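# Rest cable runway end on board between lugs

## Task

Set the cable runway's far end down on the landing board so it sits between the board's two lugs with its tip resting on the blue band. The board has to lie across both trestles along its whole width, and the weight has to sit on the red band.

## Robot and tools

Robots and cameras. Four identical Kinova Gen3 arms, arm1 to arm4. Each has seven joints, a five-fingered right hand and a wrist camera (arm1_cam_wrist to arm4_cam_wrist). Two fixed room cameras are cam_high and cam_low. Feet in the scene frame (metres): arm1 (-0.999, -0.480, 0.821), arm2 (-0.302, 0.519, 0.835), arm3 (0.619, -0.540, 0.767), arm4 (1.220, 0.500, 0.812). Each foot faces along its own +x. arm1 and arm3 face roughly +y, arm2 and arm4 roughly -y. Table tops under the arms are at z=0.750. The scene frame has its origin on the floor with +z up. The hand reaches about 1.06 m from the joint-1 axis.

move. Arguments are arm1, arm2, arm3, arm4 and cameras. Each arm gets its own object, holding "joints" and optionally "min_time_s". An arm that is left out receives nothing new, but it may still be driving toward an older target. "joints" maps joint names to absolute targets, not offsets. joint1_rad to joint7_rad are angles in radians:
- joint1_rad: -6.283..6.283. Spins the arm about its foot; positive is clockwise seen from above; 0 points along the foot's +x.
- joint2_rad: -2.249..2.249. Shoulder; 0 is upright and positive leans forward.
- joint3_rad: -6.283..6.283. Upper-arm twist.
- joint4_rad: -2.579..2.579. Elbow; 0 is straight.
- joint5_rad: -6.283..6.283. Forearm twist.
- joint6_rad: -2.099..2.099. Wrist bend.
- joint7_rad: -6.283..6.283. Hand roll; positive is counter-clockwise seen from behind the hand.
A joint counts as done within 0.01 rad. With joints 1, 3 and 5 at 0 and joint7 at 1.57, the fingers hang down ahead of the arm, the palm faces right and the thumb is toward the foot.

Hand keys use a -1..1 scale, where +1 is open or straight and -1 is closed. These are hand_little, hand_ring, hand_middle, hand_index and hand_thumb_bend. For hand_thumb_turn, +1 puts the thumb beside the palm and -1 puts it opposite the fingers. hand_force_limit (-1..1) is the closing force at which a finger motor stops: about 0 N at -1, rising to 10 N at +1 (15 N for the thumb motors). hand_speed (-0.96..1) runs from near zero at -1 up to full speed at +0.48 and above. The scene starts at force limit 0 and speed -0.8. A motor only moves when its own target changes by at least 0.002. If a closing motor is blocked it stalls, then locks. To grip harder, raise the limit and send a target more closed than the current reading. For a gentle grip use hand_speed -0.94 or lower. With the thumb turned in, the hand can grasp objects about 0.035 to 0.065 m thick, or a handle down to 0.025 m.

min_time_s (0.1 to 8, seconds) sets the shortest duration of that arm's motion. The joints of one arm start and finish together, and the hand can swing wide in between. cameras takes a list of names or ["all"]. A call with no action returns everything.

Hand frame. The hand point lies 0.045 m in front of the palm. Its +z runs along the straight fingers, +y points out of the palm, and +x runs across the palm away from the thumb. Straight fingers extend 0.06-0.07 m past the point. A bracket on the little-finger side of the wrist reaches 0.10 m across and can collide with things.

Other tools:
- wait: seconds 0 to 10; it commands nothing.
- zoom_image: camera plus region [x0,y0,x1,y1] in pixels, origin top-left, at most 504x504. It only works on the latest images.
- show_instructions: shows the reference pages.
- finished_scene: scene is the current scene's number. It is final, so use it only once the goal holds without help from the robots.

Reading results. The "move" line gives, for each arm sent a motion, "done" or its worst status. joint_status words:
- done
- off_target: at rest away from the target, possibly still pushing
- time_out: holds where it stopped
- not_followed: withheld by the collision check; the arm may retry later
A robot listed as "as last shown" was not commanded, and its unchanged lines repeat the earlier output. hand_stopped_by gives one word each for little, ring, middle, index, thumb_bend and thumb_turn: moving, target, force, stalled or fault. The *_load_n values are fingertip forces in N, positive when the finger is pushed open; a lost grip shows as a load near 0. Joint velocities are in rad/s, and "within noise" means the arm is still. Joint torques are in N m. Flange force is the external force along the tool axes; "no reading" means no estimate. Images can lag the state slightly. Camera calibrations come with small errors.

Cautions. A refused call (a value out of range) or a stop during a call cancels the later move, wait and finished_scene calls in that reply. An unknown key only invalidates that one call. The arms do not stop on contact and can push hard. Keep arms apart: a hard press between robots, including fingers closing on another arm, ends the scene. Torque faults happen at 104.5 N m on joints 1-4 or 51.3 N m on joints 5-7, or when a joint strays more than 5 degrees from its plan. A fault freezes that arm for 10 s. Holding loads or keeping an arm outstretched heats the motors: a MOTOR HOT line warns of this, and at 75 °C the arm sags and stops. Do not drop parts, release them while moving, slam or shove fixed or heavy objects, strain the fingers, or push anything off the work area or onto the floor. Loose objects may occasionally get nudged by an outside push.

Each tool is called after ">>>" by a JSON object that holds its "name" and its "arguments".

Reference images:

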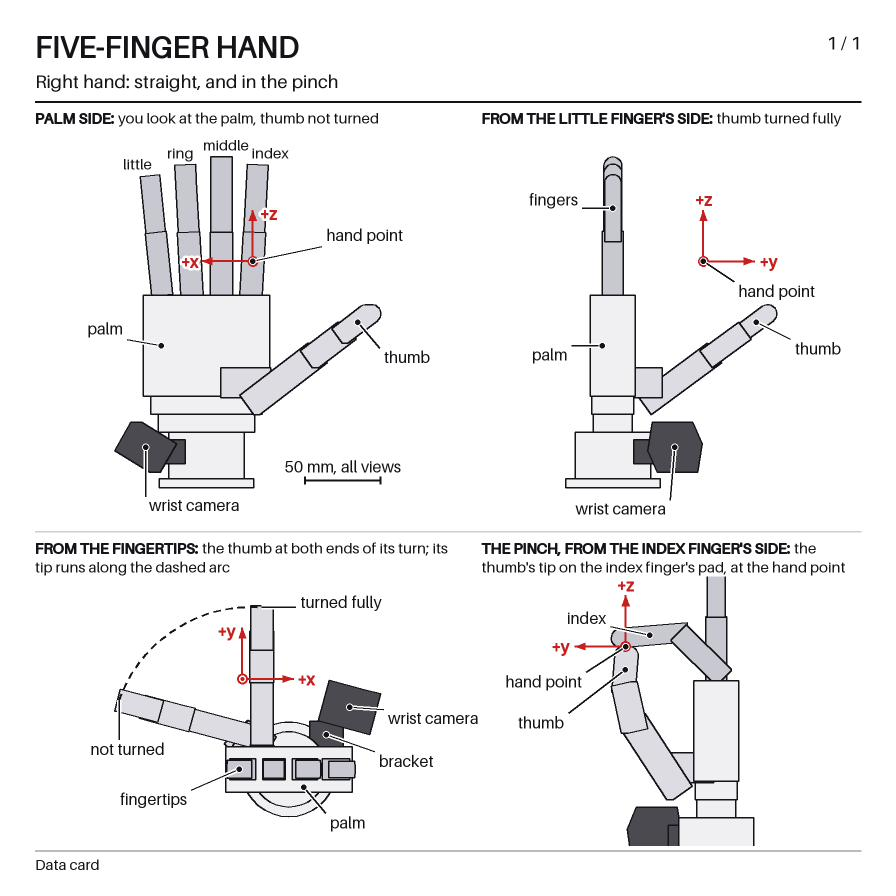

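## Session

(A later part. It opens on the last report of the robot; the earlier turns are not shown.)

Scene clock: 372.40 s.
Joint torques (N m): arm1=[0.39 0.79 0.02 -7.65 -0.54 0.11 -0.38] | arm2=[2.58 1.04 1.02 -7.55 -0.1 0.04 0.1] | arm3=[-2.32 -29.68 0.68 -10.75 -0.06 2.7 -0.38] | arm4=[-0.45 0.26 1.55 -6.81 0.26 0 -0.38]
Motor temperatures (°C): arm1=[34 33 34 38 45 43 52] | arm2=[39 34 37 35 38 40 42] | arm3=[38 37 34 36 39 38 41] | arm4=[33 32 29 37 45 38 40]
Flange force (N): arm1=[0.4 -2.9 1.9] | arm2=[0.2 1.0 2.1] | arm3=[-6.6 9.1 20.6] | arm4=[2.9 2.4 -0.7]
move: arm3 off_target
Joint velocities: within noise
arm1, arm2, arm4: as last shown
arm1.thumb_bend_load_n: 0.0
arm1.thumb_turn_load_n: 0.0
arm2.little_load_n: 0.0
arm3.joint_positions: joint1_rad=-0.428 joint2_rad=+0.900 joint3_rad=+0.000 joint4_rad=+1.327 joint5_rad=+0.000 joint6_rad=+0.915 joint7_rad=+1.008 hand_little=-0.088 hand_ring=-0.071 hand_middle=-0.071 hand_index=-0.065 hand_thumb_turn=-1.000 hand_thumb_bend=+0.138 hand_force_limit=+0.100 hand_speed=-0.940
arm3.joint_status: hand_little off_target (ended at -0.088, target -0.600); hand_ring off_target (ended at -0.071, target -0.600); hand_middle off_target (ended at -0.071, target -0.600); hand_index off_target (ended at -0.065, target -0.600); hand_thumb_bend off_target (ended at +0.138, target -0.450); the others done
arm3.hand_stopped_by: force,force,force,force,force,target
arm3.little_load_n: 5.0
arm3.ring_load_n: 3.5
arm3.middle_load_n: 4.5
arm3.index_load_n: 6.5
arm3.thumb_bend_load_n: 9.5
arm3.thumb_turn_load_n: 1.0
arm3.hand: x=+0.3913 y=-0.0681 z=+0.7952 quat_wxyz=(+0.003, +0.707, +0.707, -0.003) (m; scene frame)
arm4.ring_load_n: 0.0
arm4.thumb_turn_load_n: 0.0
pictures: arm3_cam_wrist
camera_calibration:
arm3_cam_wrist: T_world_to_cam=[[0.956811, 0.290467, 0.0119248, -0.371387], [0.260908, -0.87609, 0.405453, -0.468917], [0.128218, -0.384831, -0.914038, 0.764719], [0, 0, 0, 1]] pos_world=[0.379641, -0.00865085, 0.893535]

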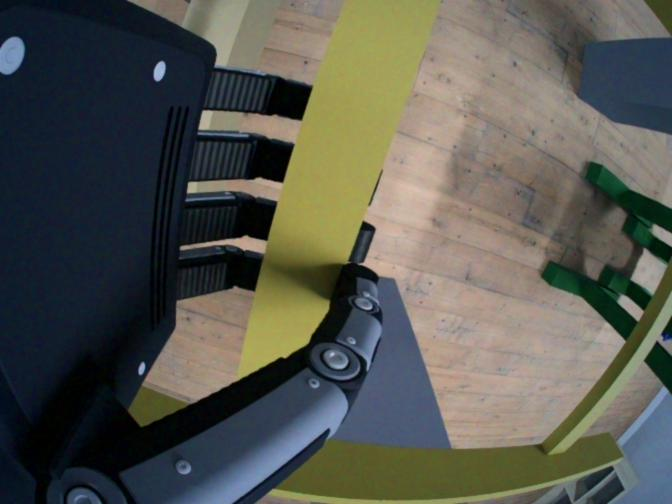

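>>> {"name": "move", "arguments": {"cameras": ["cam_high", "cam_low"]}}

>>> {"name": "zoom_image", "arguments": {"camera": "cam_high", "region": [290, 180, 390, 280]}}

>>> {"name": "zoom_image", "arguments": {"camera": "cam_high", "region": [290, 120, 390, 220]}}

>>> {"name": "zoom_image", "arguments": {"camera": "cam_low", "region": [250, 220, 400, 320]}}

>>> {"name": "zoom_image", "arguments": {"camera": "cam_low", "region": [440, 220, 600, 320]}}

Scene clock: 399.90 s.
Joint torques (N m): arm1=[0.42 0.83 0.09 -7.6 -0.54 0.11 -0.42] | arm2=[2.63 1 1.06 -7.53 -0.11 0.04 0.11] | arm3=[-2.32 -29.73 0.64 -10.74 -0.07 2.69 -0.36] | arm4=[-0.51 0.28 1.59 -6.86 0.22 0.06 -0.41]
Motor temperatures (°C): arm1=[34 33 34 38 45 43 52] | arm2=[39 34 37 35 38 40 42] | arm3=[38 38 34 36 39 38 41] | arm4=[33 32 29 37 45 38 40]
Flange force (N): arm1=[0.5 -2.8 1.8] | arm2=[0.1 1.1 2.0] | arm3=[-6.5 9.0 20.6] | arm4=[3.0 2.4 -0.3]
Joint velocities: within noise
arm1.joint_positions: joint1_rad=+0.331 joint2_rad=-0.389 joint3_rad=-0.071 joint4_rad=+1.538 joint5_rad=-0.035 joint6_rad=+2.034 joint7_rad=-2.097 hand_little=+1.000 hand_ring=+1.000 hand_middle=+1.000 hand_index=+1.000 hand_thumb_turn=+1.000 hand_thumb_bend=+1.000 hand_force_limit=+0.000 hand_speed=-0.800
arm1.joint_status: not commanded
arm1.hand_stopped_by: target,target,target,target,target,target
arm1.little_load_n: 0.0
arm1.ring_load_n: 0.0
arm1.middle_load_n: 0.0
arm1.index_load_n: 0.0
arm1.thumb_bend_load_n: 0.0
arm1.thumb_turn_load_n: 0.0
arm1.hand: x=-0.9596 y=-0.3152 z=+1.3012 quat_wxyz=(+0.013, +0.323, -0.946, +0.012) (m; scene frame)
arm2.joint_positions: joint1_rad=+0.353 joint2_rad=-0.445 joint3_rad=-0.126 joint4_rad=+1.491 joint5_rad=-0.040 joint6_rad=+1.995 joint7_rad=-1.769 hand_little=+1.000 hand_ring=+1.000 hand_middle=+1.000 hand_index=+1.000 hand_thumb_turn=+1.000 hand_thumb_bend=+1.000 hand_force_limit=+0.000 hand_speed=-0.800
arm2.joint_status: not commanded
arm2.hand_stopped_by: target,target,target,target,target,target
arm2.little_load_n: 0.0
arm2.ring_load_n: 0.0
arm2.middle_load_n: 0.5
arm2.index_load_n: 0.0
arm2.thumb_bend_load_n: 0.0
arm2.thumb_turn_load_n: 0.0
arm2.hand: x=-0.3094 y=+0.3478 z=+1.3398 quat_wxyz=(-0.025, -0.866, -0.497, +0.043) (m; scene frame)
arm3.joint_positions: joint1_rad=-0.429 joint2_rad=+0.900 joint3_rad=+0.000 joint4_rad=+1.327 joint5_rad=+0.000 joint6_rad=+0.915 joint7_rad=+1.008 hand_little=-0.088 hand_ring=-0.071 hand_middle=-0.071 hand_index=-0.065 hand_thumb_turn=-1.000 hand_thumb_bend=+0.138 hand_force_limit=+0.100 hand_speed=-0.940
arm3.joint_status: hand_little off_target (ended at -0.088, target -0.600); hand_ring off_target (ended at -0.071, target -0.600); hand_middle off_target (ended at -0.071, target -0.600); hand_index off_target (ended at -0.065, target -0.600); hand_thumb_bend off_target (ended at +0.138, target -0.450); the others done
arm3.hand_stopped_by: force,force,force,force,force,target
arm3.little_load_n: 5.0
arm3.ring_load_n: 3.5
arm3.middle_load_n: 4.5
arm3.index_load_n: 6.5
arm3.thumb_bend_load_n: 9.5
arm3.thumb_turn_load_n: 1.0
arm3.hand: x=+0.3913 y=-0.0681 z=+0.7952 quat_wxyz=(+0.003, +0.707, +0.707, -0.003) (m; scene frame)
arm4.joint_positions: joint1_rad=-0.244 joint2_rad=-0.325 joint3_rad=-0.114 joint4_rad=+1.468 joint5_rad=+0.003 joint6_rad=+2.040 joint7_rad=-1.844 hand_little=+1.000 hand_ring=+1.000 hand_middle=+1.000 hand_index=+1.000 hand_thumb_turn=+1.000 hand_thumb_bend=+1.000 hand_force_limit=+0.000 hand_speed=-0.800
arm4.joint_status: not commanded
arm4.hand_stopped_by: target,target,target,target,target,target
arm4.little_load_n: 0.0
arm4.ring_load_n: 0.0
arm4.middle_load_n: 0.0
arm4.index_load_n: 0.0
arm4.thumb_bend_load_n: 0.0
arm4.thumb_turn_load_n: 0.0
arm4.hand: x=+1.3322 y=+0.3528 z=+1.3008 quat_wxyz=(+0.028, -0.646, -0.762, +0.017) (m; scene frame)
pictures: cam_high, cam_low

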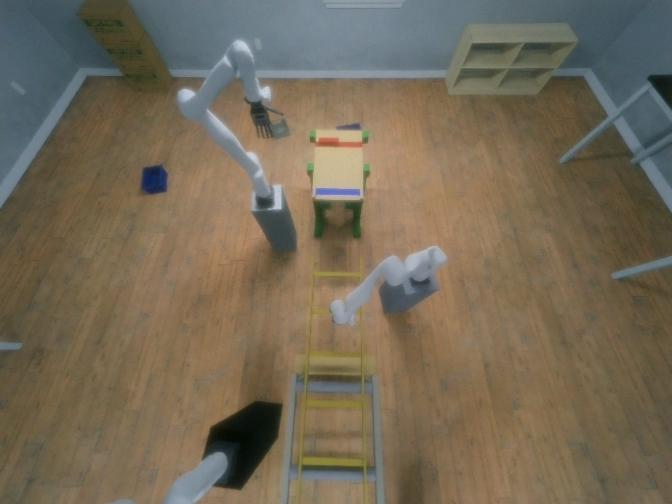

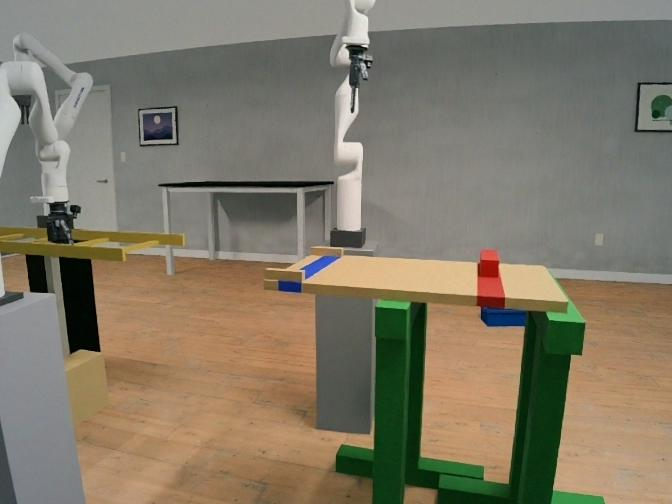

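Scaled by 5.040 from the camera's 672x504 image, which has a finer 960x720 frame.

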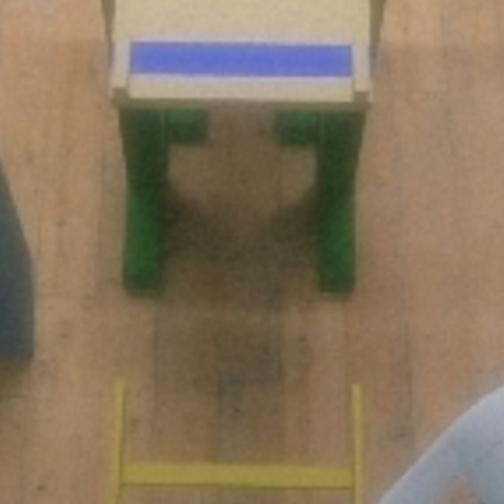

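Scaled by 5.040 from the camera's 672x504 image, which has a finer 960x720 frame.

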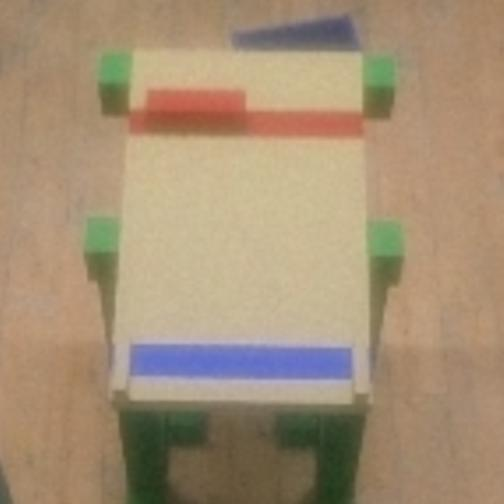

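Scaled by 3.360 from the camera's 672x504 image, which has a finer 960x720 frame.

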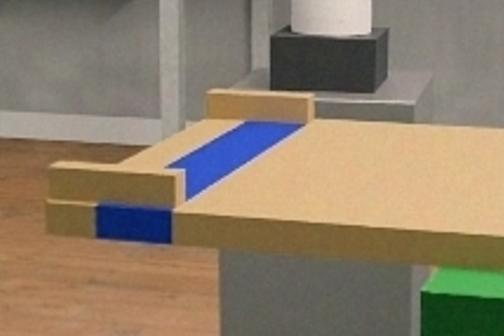

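Scaled by 3.150 from the camera's 672x504 image, which has a finer 960x720 frame.

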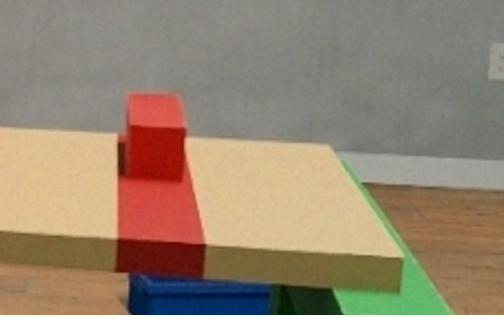

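>>> {"name": "zoom_image", "arguments": {"camera": "cam_high", "region": [280, 404, 380, 504]}}

>>> {"name": "zoom_image", "arguments": {"camera": "cam_high", "region": [280, 320, 380, 420]}}

>>> {"name": "move", "arguments": {"arm4": {"joints": {"joint1_rad": -0.1546, "joint2_rad": 0.1017, "joint3_rad": 0, "joint4_rad": 1.7558, "joint5_rad": 0, "joint6_rad": 1.2841, "joint7_rad": -3.385}, "min_time_s": 4}, "cameras": ["arm4_cam_wrist", "arm1_cam_wrist", "arm3_cam_wrist"]}}

Scaled by 5.040 from the camera's 672x504 image, which has a finer 960x720 frame.

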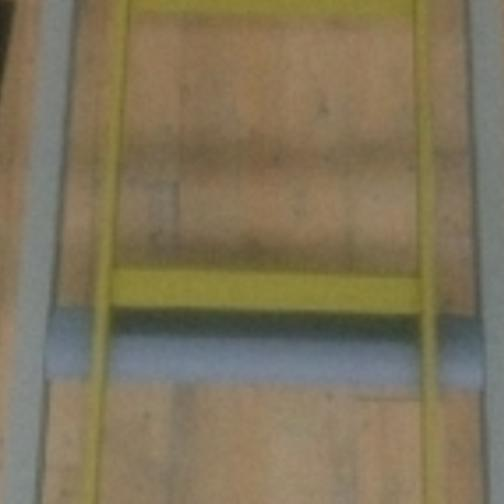

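Scaled by 5.040 from the camera's 672x504 image, which has a finer 960x720 frame.

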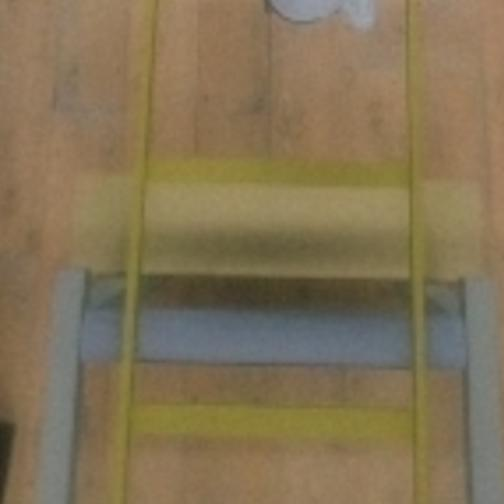

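Scene clock: 435.83 s.
Joint torques (N m): arm1=[0.42 0.83 0.05 -7.62 -0.54 0.13 -0.4] | arm2=[2.63 1.01 1 -7.6 -0.15 0.01 0.11] | arm3=[-2.26 -29.7 0.66 -10.7 -0.03 2.68 -0.34] | arm4=[-0.33 -7.92 1.44 -7.33 0.19 -0.01 -0.41]
Motor temperatures (°C): arm1=[34 33 34 38 45 43 52] | arm2=[39 34 37 35 38 40 42] | arm3=[38 38 34 36 39 38 41] | arm4=[33 32 29 37 45 38 40]
Flange force (N): arm1=[0.5 -2.9 1.9] | arm2=[0.2 0.9 2.2] | arm3=[-6.4 8.8 20.5] | arm4=[-1.0 -2.5 -2.1]
move: arm4 done
Joint velocities: within noise
arm1, arm2, arm3: as last shown
arm2.middle_load_n: 0.0
arm4.joint_positions: joint1_rad=-0.155 joint2_rad=+0.102 joint3_rad=+0.000 joint4_rad=+1.756 joint5_rad=+0.000 joint6_rad=+1.284 joint7_rad=-3.385 hand_little=+1.000 hand_ring=+1.000 hand_middle=+1.000 hand_index=+1.000 hand_thumb_turn=+1.000 hand_thumb_bend=+1.000 hand_force_limit=+0.000 hand_speed=-0.800
arm4.joint_status: all done
arm4.hand_stopped_by: target,target,target,target,target,target
arm4.little_load_n: 0.0
arm4.ring_load_n: 0.0
arm4.middle_load_n: 0.0
arm4.index_load_n: 0.0
arm4.thumb_bend_load_n: 0.0
arm4.thumb_turn_load_n: 0.0
arm4.hand: x=+1.2512 y=+0.1028 z=+1.1086 quat_wxyz=(-0.006, -1.000, +0.000, +0.006) (m; scene frame)
pictures: arm1_cam_wrist, arm3_cam_wrist, arm4_cam_wrist
camera_calibration:
arm3_cam_wrist: T_world_to_cam=[[0.956786, 0.290551, 0.0118871, -0.371248], [0.261, -0.876063, 0.405454, -0.468926], [0.128219, -0.38483, -0.914038, 0.764732], [0, 0, 0, 1]] pos_world=[0.379541, -0.00865049, 0.893535]
arm4_cam_wrist: T_world_to_cam=[[0.292924, -0.95527, -0.0406765, -0.219223], [-0.859364, -0.281688, 0.426785, 0.648762], [-0.419153, -0.0900596, -0.903438, 1.65317], [0, 0, 0, 1]] pos_world=[1.31467, 0.122215, 1.20774]

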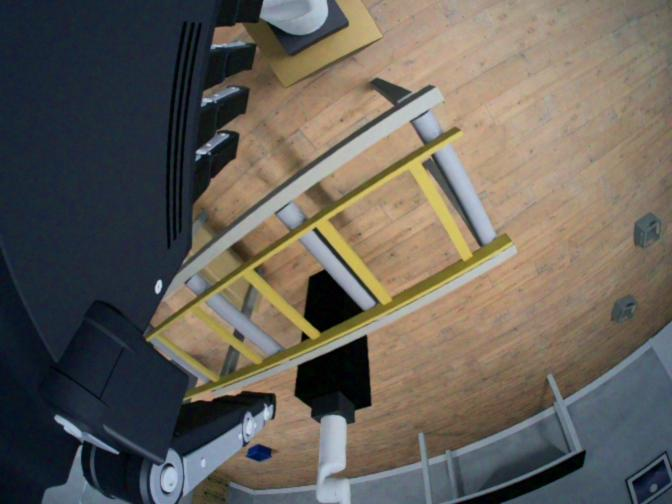

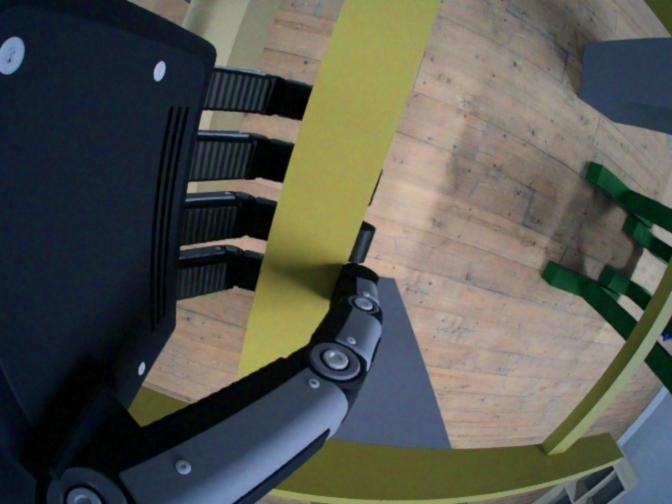

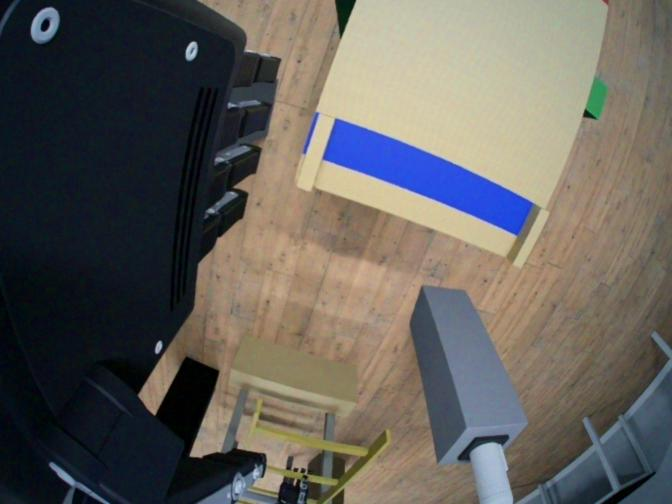

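>>> {"name": "move", "arguments": {"arm3": {"joints": {"joint1_rad": -0.3365, "joint2_rad": 0.8435, "joint4_rad": 1.4464, "joint6_rad": 0.8517, "joint7_rad": 1.0996}, "min_time_s": 2.5}, "cameras": ["arm3_cam_wrist", "arm4_cam_wrist", "arm1_cam_wrist"]}}

Scene clock: 462.23 s.
Joint torques (N m): arm1=[0.43 0.83 0.06 -7.67 -0.57 0.14 -0.37] | arm2=[2.64 1.06 1.01 -7.6 -0.11 0.03 0.1] | arm3=[-1.39 -33.24 2 -14.13 0.87 1.46 -0.18] | arm4=[-0.36 -7.95 1.52 -7.25 0.19 -0.06 -0.39]
Motor temperatures (°C): arm1=[34 33 34 38 44 43 52] | arm2=[39 34 37 35 38 40 42] | arm3=[38 39 34 36 39 38 41] | arm4=[33 32 29 37 45 38 40]
Flange force (N): arm1=[0.5 -2.8 2.1] | arm2=[0.3 0.9 2.3] | arm3=[-11.6 8.4 28.2] | arm4=[-0.9 -2.3 -2.5]
move: arm3 done
Joint velocities: within noise
arm1, arm2, arm4: as last shown
arm2.little_load_n: -0.5
arm3.joint_positions: joint1_rad=-0.336 joint2_rad=+0.843 joint3_rad=+0.000 joint4_rad=+1.446 joint5_rad=+0.000 joint6_rad=+0.852 joint7_rad=+1.100 hand_little=-0.088 hand_ring=-0.071 hand_middle=-0.071 hand_index=-0.064 hand_thumb_turn=-1.000 hand_thumb_bend=+0.138 hand_force_limit=+0.100 hand_speed=-0.940
arm3.joint_status: all done
arm3.hand_stopped_by: force,force,force,force,force,target
arm3.little_load_n: 4.5
arm3.ring_load_n: 4.0
arm3.middle_load_n: 5.5
arm3.index_load_n: 8.0
arm3.thumb_bend_load_n: 9.0
arm3.thumb_turn_load_n: 1.5
arm3.hand: x=+0.4513 y=-0.0685 z=+0.7981 quat_wxyz=(+0.003, +0.707, +0.707, -0.003) (m; scene frame)
arm4.index_load_n: 0.5
pictures: arm1_cam_wrist, arm3_cam_wrist, arm4_cam_wrist
camera_calibration:
arm3_cam_wrist: T_world_to_cam=[[0.956786, 0.290551, 0.0118871, -0.428573], [0.261, -0.876063, 0.405454, -0.486113], [0.128219, -0.38483, -0.914038, 0.759535], [0, 0, 0, 1]] pos_world=[0.439541, -0.00905049, 0.896435]
arm4_cam_wrist: T_world_to_cam=[[0.292924, -0.95527, -0.0406765, -0.219223], [-0.859364, -0.281688, 0.426785, 0.648762], [-0.419153, -0.0900596, -0.903438, 1.65317], [0, 0, 0, 1]] pos_world=[1.31467, 0.122215, 1.20774]

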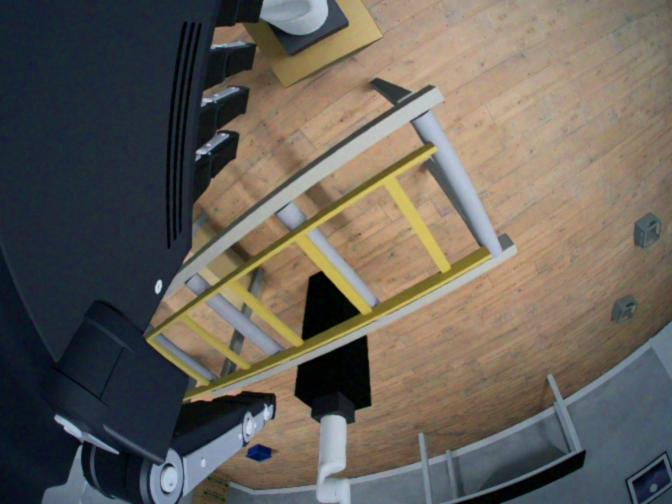

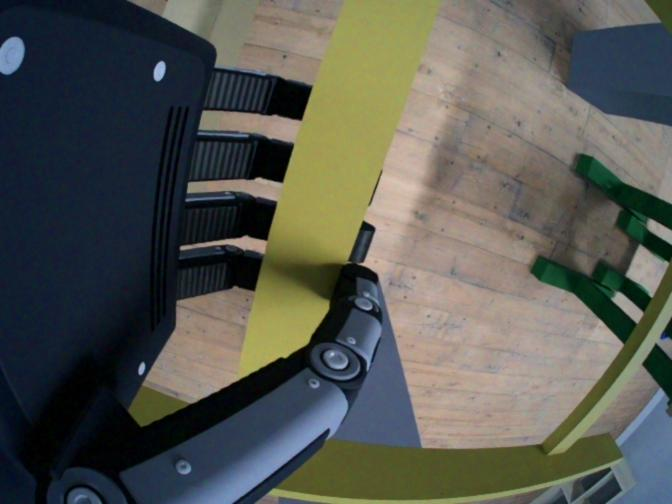

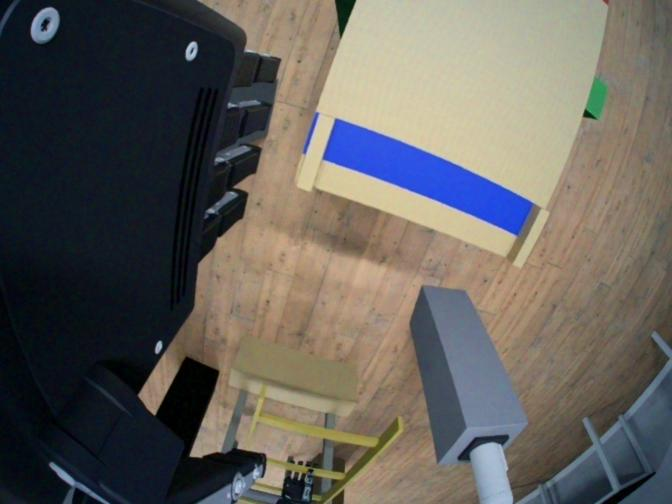

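>>> {"name": "move", "arguments": {"arm3": {"joints": {"joint1_rad": -0.1830, "joint2_rad": 0.7886, "joint4_rad": 1.5698, "joint6_rad": 0.7832, "joint7_rad": 1.2531}, "min_time_s": 2.5}, "cameras": []}}

>>> {"name": "move", "arguments": {"arm3": {"joints": {"joint1_rad": -0.0118, "joint2_rad": 0.7598, "joint4_rad": 1.6331, "joint6_rad": 0.7487, "joint7_rad": 1.4243}, "min_time_s": 2.5}, "cameras": ["arm3_cam_wrist", "arm4_cam_wrist", "arm1_cam_wrist"]}}

Scene clock: 483.43 s.
Joint torques (N m): arm1=[0.45 0.81 0.12 -7.62 -0.54 0.12 -0.4] | arm2=[2.61 0.99 1.01 -7.57 -0.11 0.02 0.09] | arm3=[-1.07 -32.5 2.24 -13.76 0.92 1.46 -0.29] | arm4=[-0.35 -7.93 1.49 -7.31 0.26 -0.02 -0.37]
Motor temperatures (°C): arm1=[34 33 34 38 44 43 52] | arm2=[39 34 37 35 38 40 42] | arm3=[38 41 34 36 39 38 40] | arm4=[33 32 29 37 45 38 40]
Flange force (N): arm1=[0.6 -2.6 1.8] | arm2=[0.1 0.9 2.1] | arm3=[-11.6 6.0 30.3] | arm4=[-0.9 -2.5 -2.2]
move: arm3 done
Joint velocities: within noise
arm1, arm2, arm4: as last shown
arm2.little_load_n: 0.0
arm3.joint_positions: joint1_rad=-0.183 joint2_rad=+0.789 joint3_rad=+0.000 joint4_rad=+1.570 joint5_rad=+0.000 joint6_rad=+0.783 joint7_rad=+1.253 hand_little=-0.088 hand_ring=-0.071 hand_middle=-0.071 hand_index=-0.064 hand_thumb_turn=-1.000 hand_thumb_bend=+0.138 hand_force_limit=+0.100 hand_speed=-0.940
arm3.joint_status: all done
arm3.hand_stopped_by: force,force,force,force,force,target
arm3.little_load_n: 4.5
arm3.ring_load_n: 4.0
arm3.middle_load_n: 6.0
arm3.index_load_n: 8.5
arm3.thumb_bend_load_n: 9.0
arm3.thumb_turn_load_n: 1.0
arm3.hand: x=+0.5403 y=-0.0685 z=+0.7993 quat_wxyz=(+0.003, +0.707, +0.707, -0.003) (m; scene frame)
arm4.index_load_n: 0.0
pictures: none
No camera images: "cameras" was empty.

Scene clock: 486.23 s.
Joint torques (N m): arm1=[0.4 0.81 0.05 -7.64 -0.53 0.14 -0.39] | arm2=[2.6 1.02 1 -7.58 -0.14 0.05 0.11] | arm3=[-0.89 -32.56 2.56 -13.93 1.04 1.2 -0.33] | arm4=[-0.32 -7.95 1.51 -7.26 0.2 -0.02 -0.39]
Motor temperatures (°C): arm1=[34 33 34 38 44 43 52] | arm2=[39 34 37 35 38 40 42] | arm3=[38 41 34 36 39 38 40] | arm4=[33 32 29 37 45 38 40]
Flange force (N): arm1=[0.5 -2.8 2.0] | arm2=[0.2 0.9 2.3] | arm3=[-12.0 3.7 32.0] | arm4=[-0.8 -2.3 -2.3]
move: arm3 done
Joint velocities: within noise
arm1, arm2, arm4: as last shown
arm3.joint_positions: joint1_rad=-0.012 joint2_rad=+0.760 joint3_rad=+0.000 joint4_rad=+1.633 joint5_rad=+0.000 joint6_rad=+0.749 joint7_rad=+1.424 hand_little=-0.088 hand_ring=-0.071 hand_middle=-0.071 hand_index=-0.064 hand_thumb_turn=-1.000 hand_thumb_bend=+0.138 hand_force_limit=+0.100 hand_speed=-0.940
arm3.joint_status: all done
arm3.hand_stopped_by: force,force,force,force,force,target
arm3.little_load_n: 4.5
arm3.ring_load_n: 4.0
arm3.middle_load_n: 6.5
arm3.index_load_n: 9.0
arm3.thumb_bend_load_n: 9.0
arm3.thumb_turn_load_n: 1.5
arm3.hand: x=+0.6302 y=-0.0684 z=+0.8002 quat_wxyz=(+0.003, +0.707, +0.707, -0.003) (m; scene frame)
pictures: arm1_cam_wrist, arm3_cam_wrist, arm4_cam_wrist
camera_calibration:
arm3_cam_wrist: T_world_to_cam=[[0.956786, 0.290551, 0.0118871, -0.599892], [0.261, -0.876063, 0.405454, -0.533595], [0.128219, -0.38483, -0.914038, 0.738542], [0, 0, 0, 1]] pos_world=[0.618541, -0.00895049, 0.898535]
arm4_cam_wrist: T_world_to_cam=[[0.292924, -0.95527, -0.0406765, -0.219223], [-0.859364, -0.281688, 0.426785, 0.648762], [-0.419153, -0.0900596, -0.903438, 1.65317], [0, 0, 0, 1]] pos_world=[1.31467, 0.122215, 1.20774]

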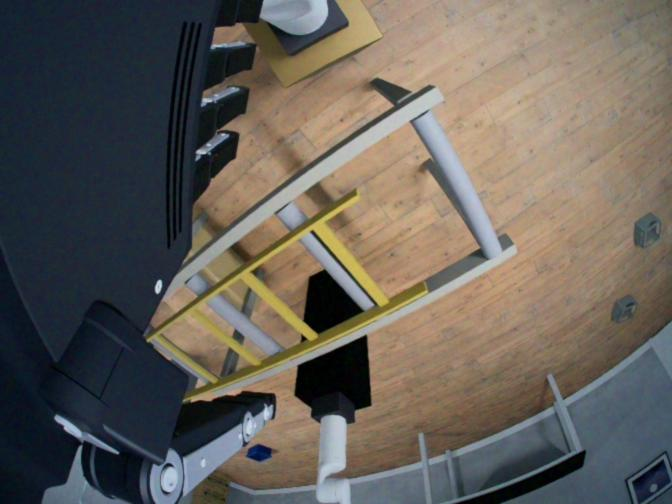

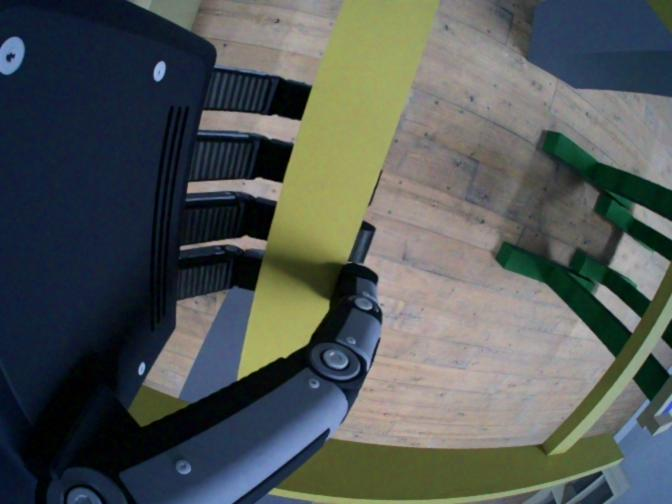

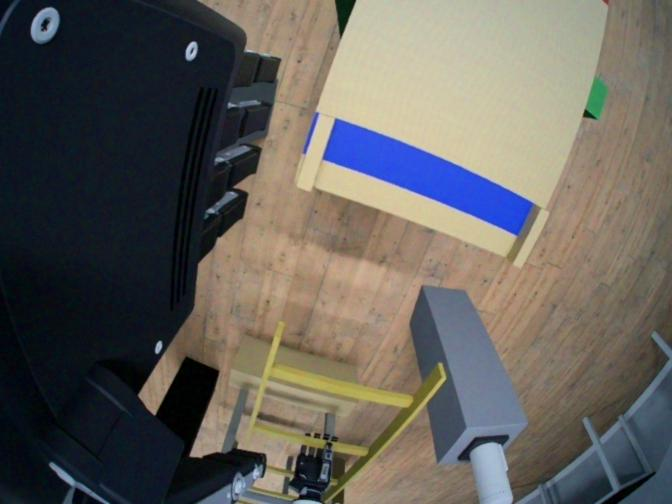

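>>> {"name": "move", "arguments": {"arm3": {"joints": {"joint1_rad": 0.1669, "joint2_rad": 0.7570, "joint4_rad": 1.6353, "joint6_rad": 0.7493, "joint7_rad": 1.6030}, "min_time_s": 2.5}, "cameras": []}}

>>> {"name": "move", "arguments": {"arm3": {"joints": {"joint1_rad": 0.3232, "joint2_rad": 0.7780, "joint4_rad": 1.5861, "joint6_rad": 0.7775, "joint7_rad": 1.7593}, "min_time_s": 2.5}, "cameras": ["arm3_cam_wrist", "arm4_cam_wrist", "arm1_cam_wrist", "cam_high", "cam_low"]}}

>>> {"name": "zoom_image", "arguments": {"camera": "arm4_cam_wrist", "region": [200, 80, 600, 380]}}

>>> {"name": "zoom_image", "arguments": {"camera": "cam_low", "region": [200, 200, 360, 320]}}

>>> {"name": "zoom_image", "arguments": {"camera": "cam_high", "region": [290, 160, 390, 260]}}

Scene clock: 501.17 s.
Joint torques (N m): arm1=[0.4 0.84 0.09 -7.6 -0.55 0.14 -0.39] | arm2=[2.62 1.08 1.03 -7.58 -0.1 0.03 0.1] | arm3=[-0.76 -33.52 2.84 -14.68 1.16 0.96 -0.31] | arm4=[-0.35 -7.93 1.43 -7.32 0.15 -0.01 -0.41]
Motor temperatures (°C): arm1=[34 33 34 38 44 43 52] | arm2=[39 34 37 35 38 40 42] | arm3=[38 42 34 36 39 38 40] | arm4=[33 32 29 37 45 38 40]
Flange force (N): arm1=[0.5 -2.7 1.8] | arm2=[0.3 1.0 2.2] | arm3=[-13.1 1.2 33.7] | arm4=[-1.0 -2.4 -2.2]
move: arm3 done
Joint velocities: within noise
arm1, arm2, arm4: as last shown
arm3.joint_positions: joint1_rad=+0.167 joint2_rad=+0.757 joint3_rad=+0.000 joint4_rad=+1.635 joint5_rad=+0.000 joint6_rad=+0.749 joint7_rad=+1.603 hand_little=-0.088 hand_ring=-0.071 hand_middle=-0.071 hand_index=-0.064 hand_thumb_turn=-1.000 hand_thumb_bend=+0.138 hand_force_limit=+0.100 hand_speed=-0.940
arm3.joint_status: all done
arm3.hand_stopped_by: force,force,force,force,force,target
arm3.little_load_n: 4.5
arm3.ring_load_n: 4.5
arm3.middle_load_n: 6.5
arm3.index_load_n: 9.5
arm3.thumb_bend_load_n: 9.0
arm3.thumb_turn_load_n: 1.0
arm3.hand: x=+0.7202 y=-0.0683 z=+0.8012 quat_wxyz=(+0.003, +0.707, +0.707, -0.003) (m; scene frame)
arm4.little_load_n: -0.5
pictures: none
No camera images: "cameras" was empty.

Scene clock: 503.97 s.
Joint torques (N m): arm1=[0.44 0.84 0.03 -7.61 -0.55 0.14 -0.4] | arm2=[2.65 1.01 1 -7.59 -0.13 0.02 0.11] | arm3=[-0.82 -31.99 2.54 -14.63 1.05 0.36 -0.28] | arm4=[-0.37 -8 1.53 -7.3 0.19 -0.05 -0.41]
Motor temperatures (°C): arm1=[34 33 34 38 44 43 52] | arm2=[39 34 37 35 38 40 42] | arm3=[38 42 34 36 39 38 40] | arm4=[33 32 29 37 45 38 40]
Flange force (N): arm1=[0.4 -2.9 1.9] | arm2=[0.2 0.9 2.2] | arm3=[-14.4 -1.1 28.1] | arm4=[-0.9 -2.3 -2.2]
move: arm3 done
Joint velocities: within noise
arm1, arm2, arm4: as last shown
arm3.joint_positions: joint1_rad=+0.323 joint2_rad=+0.778 joint3_rad=+0.000 joint4_rad=+1.586 joint5_rad=+0.000 joint6_rad=+0.778 joint7_rad=+1.759 hand_little=-0.088 hand_ring=-0.071 hand_middle=-0.071 hand_index=-0.064 hand_thumb_turn=-1.000 hand_thumb_bend=+0.138 hand_force_limit=+0.100 hand_speed=-0.940
arm3.joint_status: all done
arm3.hand_stopped_by: force,force,force,force,force,target
arm3.little_load_n: 3.5
arm3.ring_load_n: 4.0
arm3.middle_load_n: 6.0
arm3.index_load_n: 9.0
arm3.thumb_bend_load_n: 9.0
arm3.thumb_turn_load_n: 1.0
arm3.hand: x=+0.8003 y=-0.0683 z=+0.8012 quat_wxyz=(+0.003, +0.707, +0.707, -0.003) (m; scene frame)
arm4.little_load_n: 0.0
pictures: arm1_cam_wrist, arm3_cam_wrist, arm4_cam_wrist, cam_high, cam_low
camera_calibration:
arm3_cam_wrist: T_world_to_cam=[[0.956789, 0.290542, 0.0118608, -0.762564], [0.260985, -0.876013, 0.405571, -0.578335], [0.128225, -0.38495, -0.913987, 0.717554], [0, 0, 0, 1]] pos_world=[0.788541, -0.00885032, 0.899435]
arm4_cam_wrist: T_world_to_cam=[[0.292924, -0.95527, -0.0406765, -0.219223], [-0.859364, -0.281688, 0.426785, 0.648762], [-0.419153, -0.0900596, -0.903438, 1.65317], [0, 0, 0, 1]] pos_world=[1.31467, 0.122215, 1.20774]

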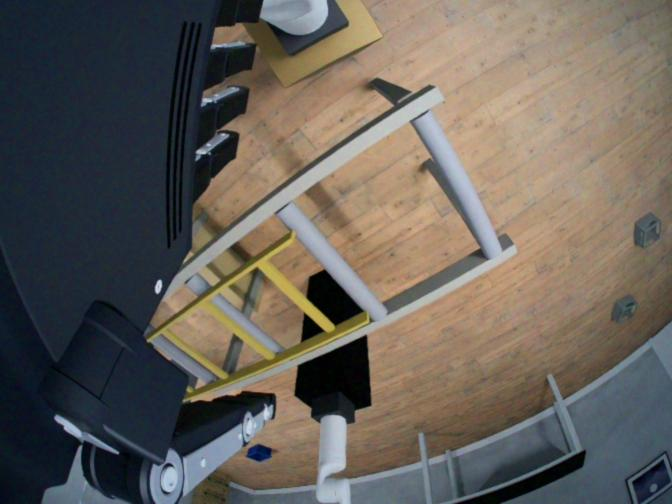

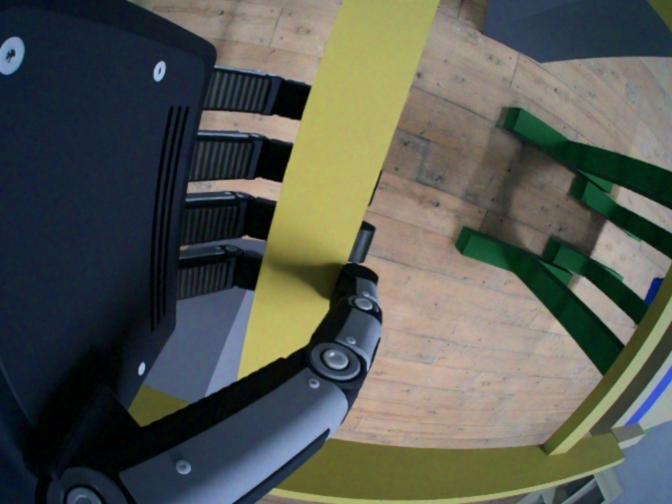

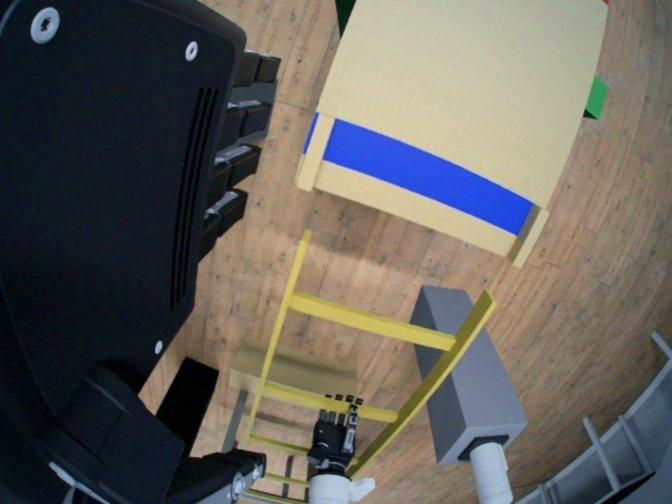

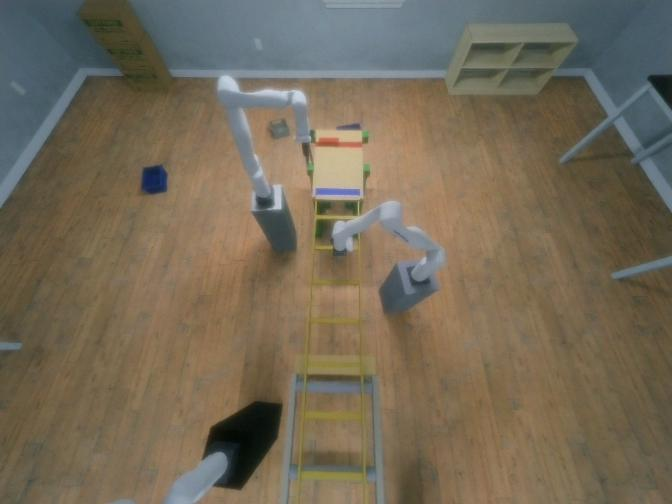

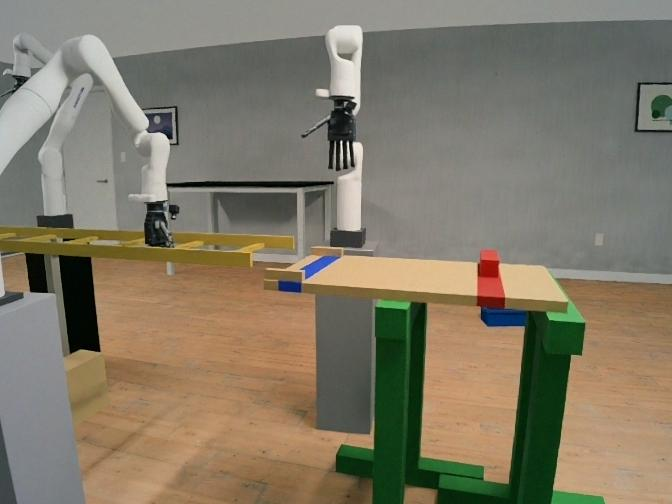

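Scaled by 1.260 from the camera's 672x504 image, which has a finer 960x720 frame.

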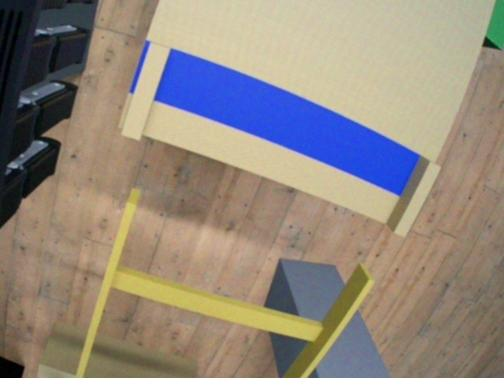

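Scaled by 3.150 from the camera's 672x504 image, which has a finer 960x720 frame.

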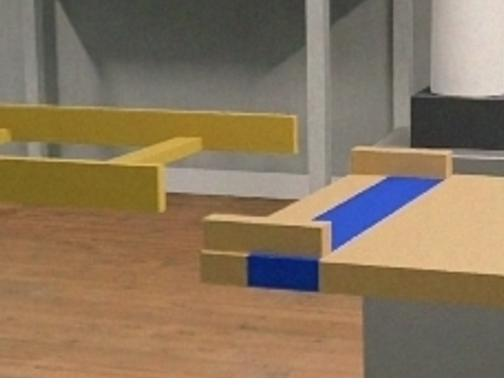

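Scaled by 5.040 from the camera's 672x504 image, which has a finer 960x720 frame.

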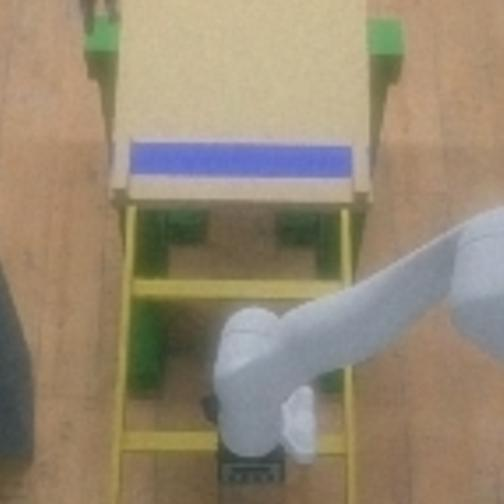

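>>> {"name": "zoom_image", "arguments": {"camera": "arm4_cam_wrist", "region": [280, 100, 380, 250]}}

>>> {"name": "zoom_image", "arguments": {"camera": "arm4_cam_wrist", "region": [460, 180, 560, 330]}}

Scaled by 3.360 from the camera's 672x504 image, which has a finer 960x720 frame.

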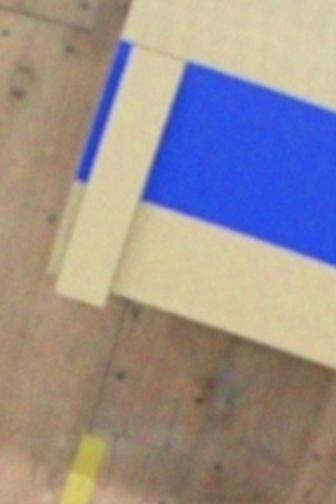

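Scaled by 3.360 from the camera's 672x504 image, which has a finer 960x720 frame.

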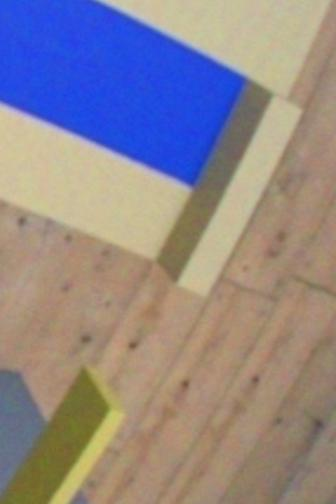

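>>> {"name": "zoom_image", "arguments": {"camera": "cam_high", "region": [280, 404, 380, 504]}}

>>> {"name": "zoom_image", "arguments": {"camera": "cam_high", "region": [280, 300, 380, 400]}}

>>> {"name": "zoom_image", "arguments": {"camera": "arm4_cam_wrist", "region": [200, 220, 520, 504]}}

Scaled by 5.040 from the camera's 672x504 image, which has a finer 960x720 frame.

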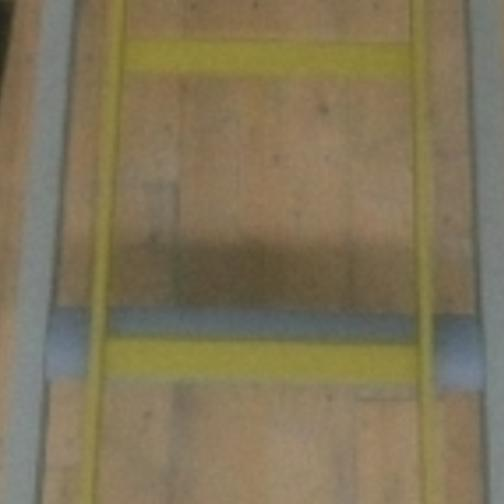

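Scaled by 5.040 from the camera's 672x504 image, which has a finer 960x720 frame.

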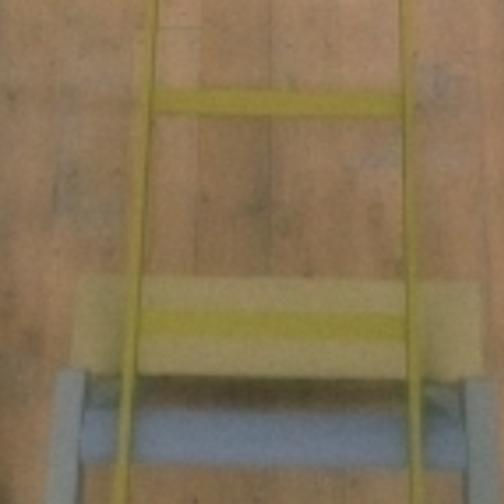

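Scaled by 1.575 from the camera's 672x504 image, which has a finer 960x720 frame.

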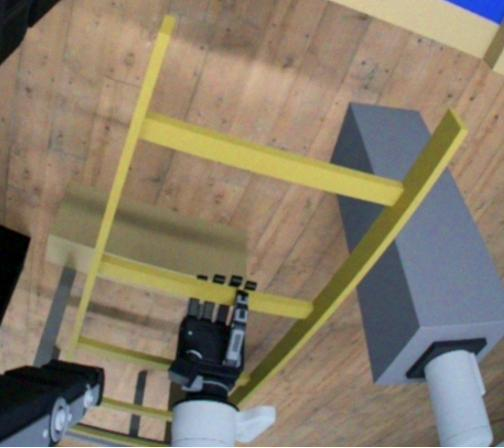

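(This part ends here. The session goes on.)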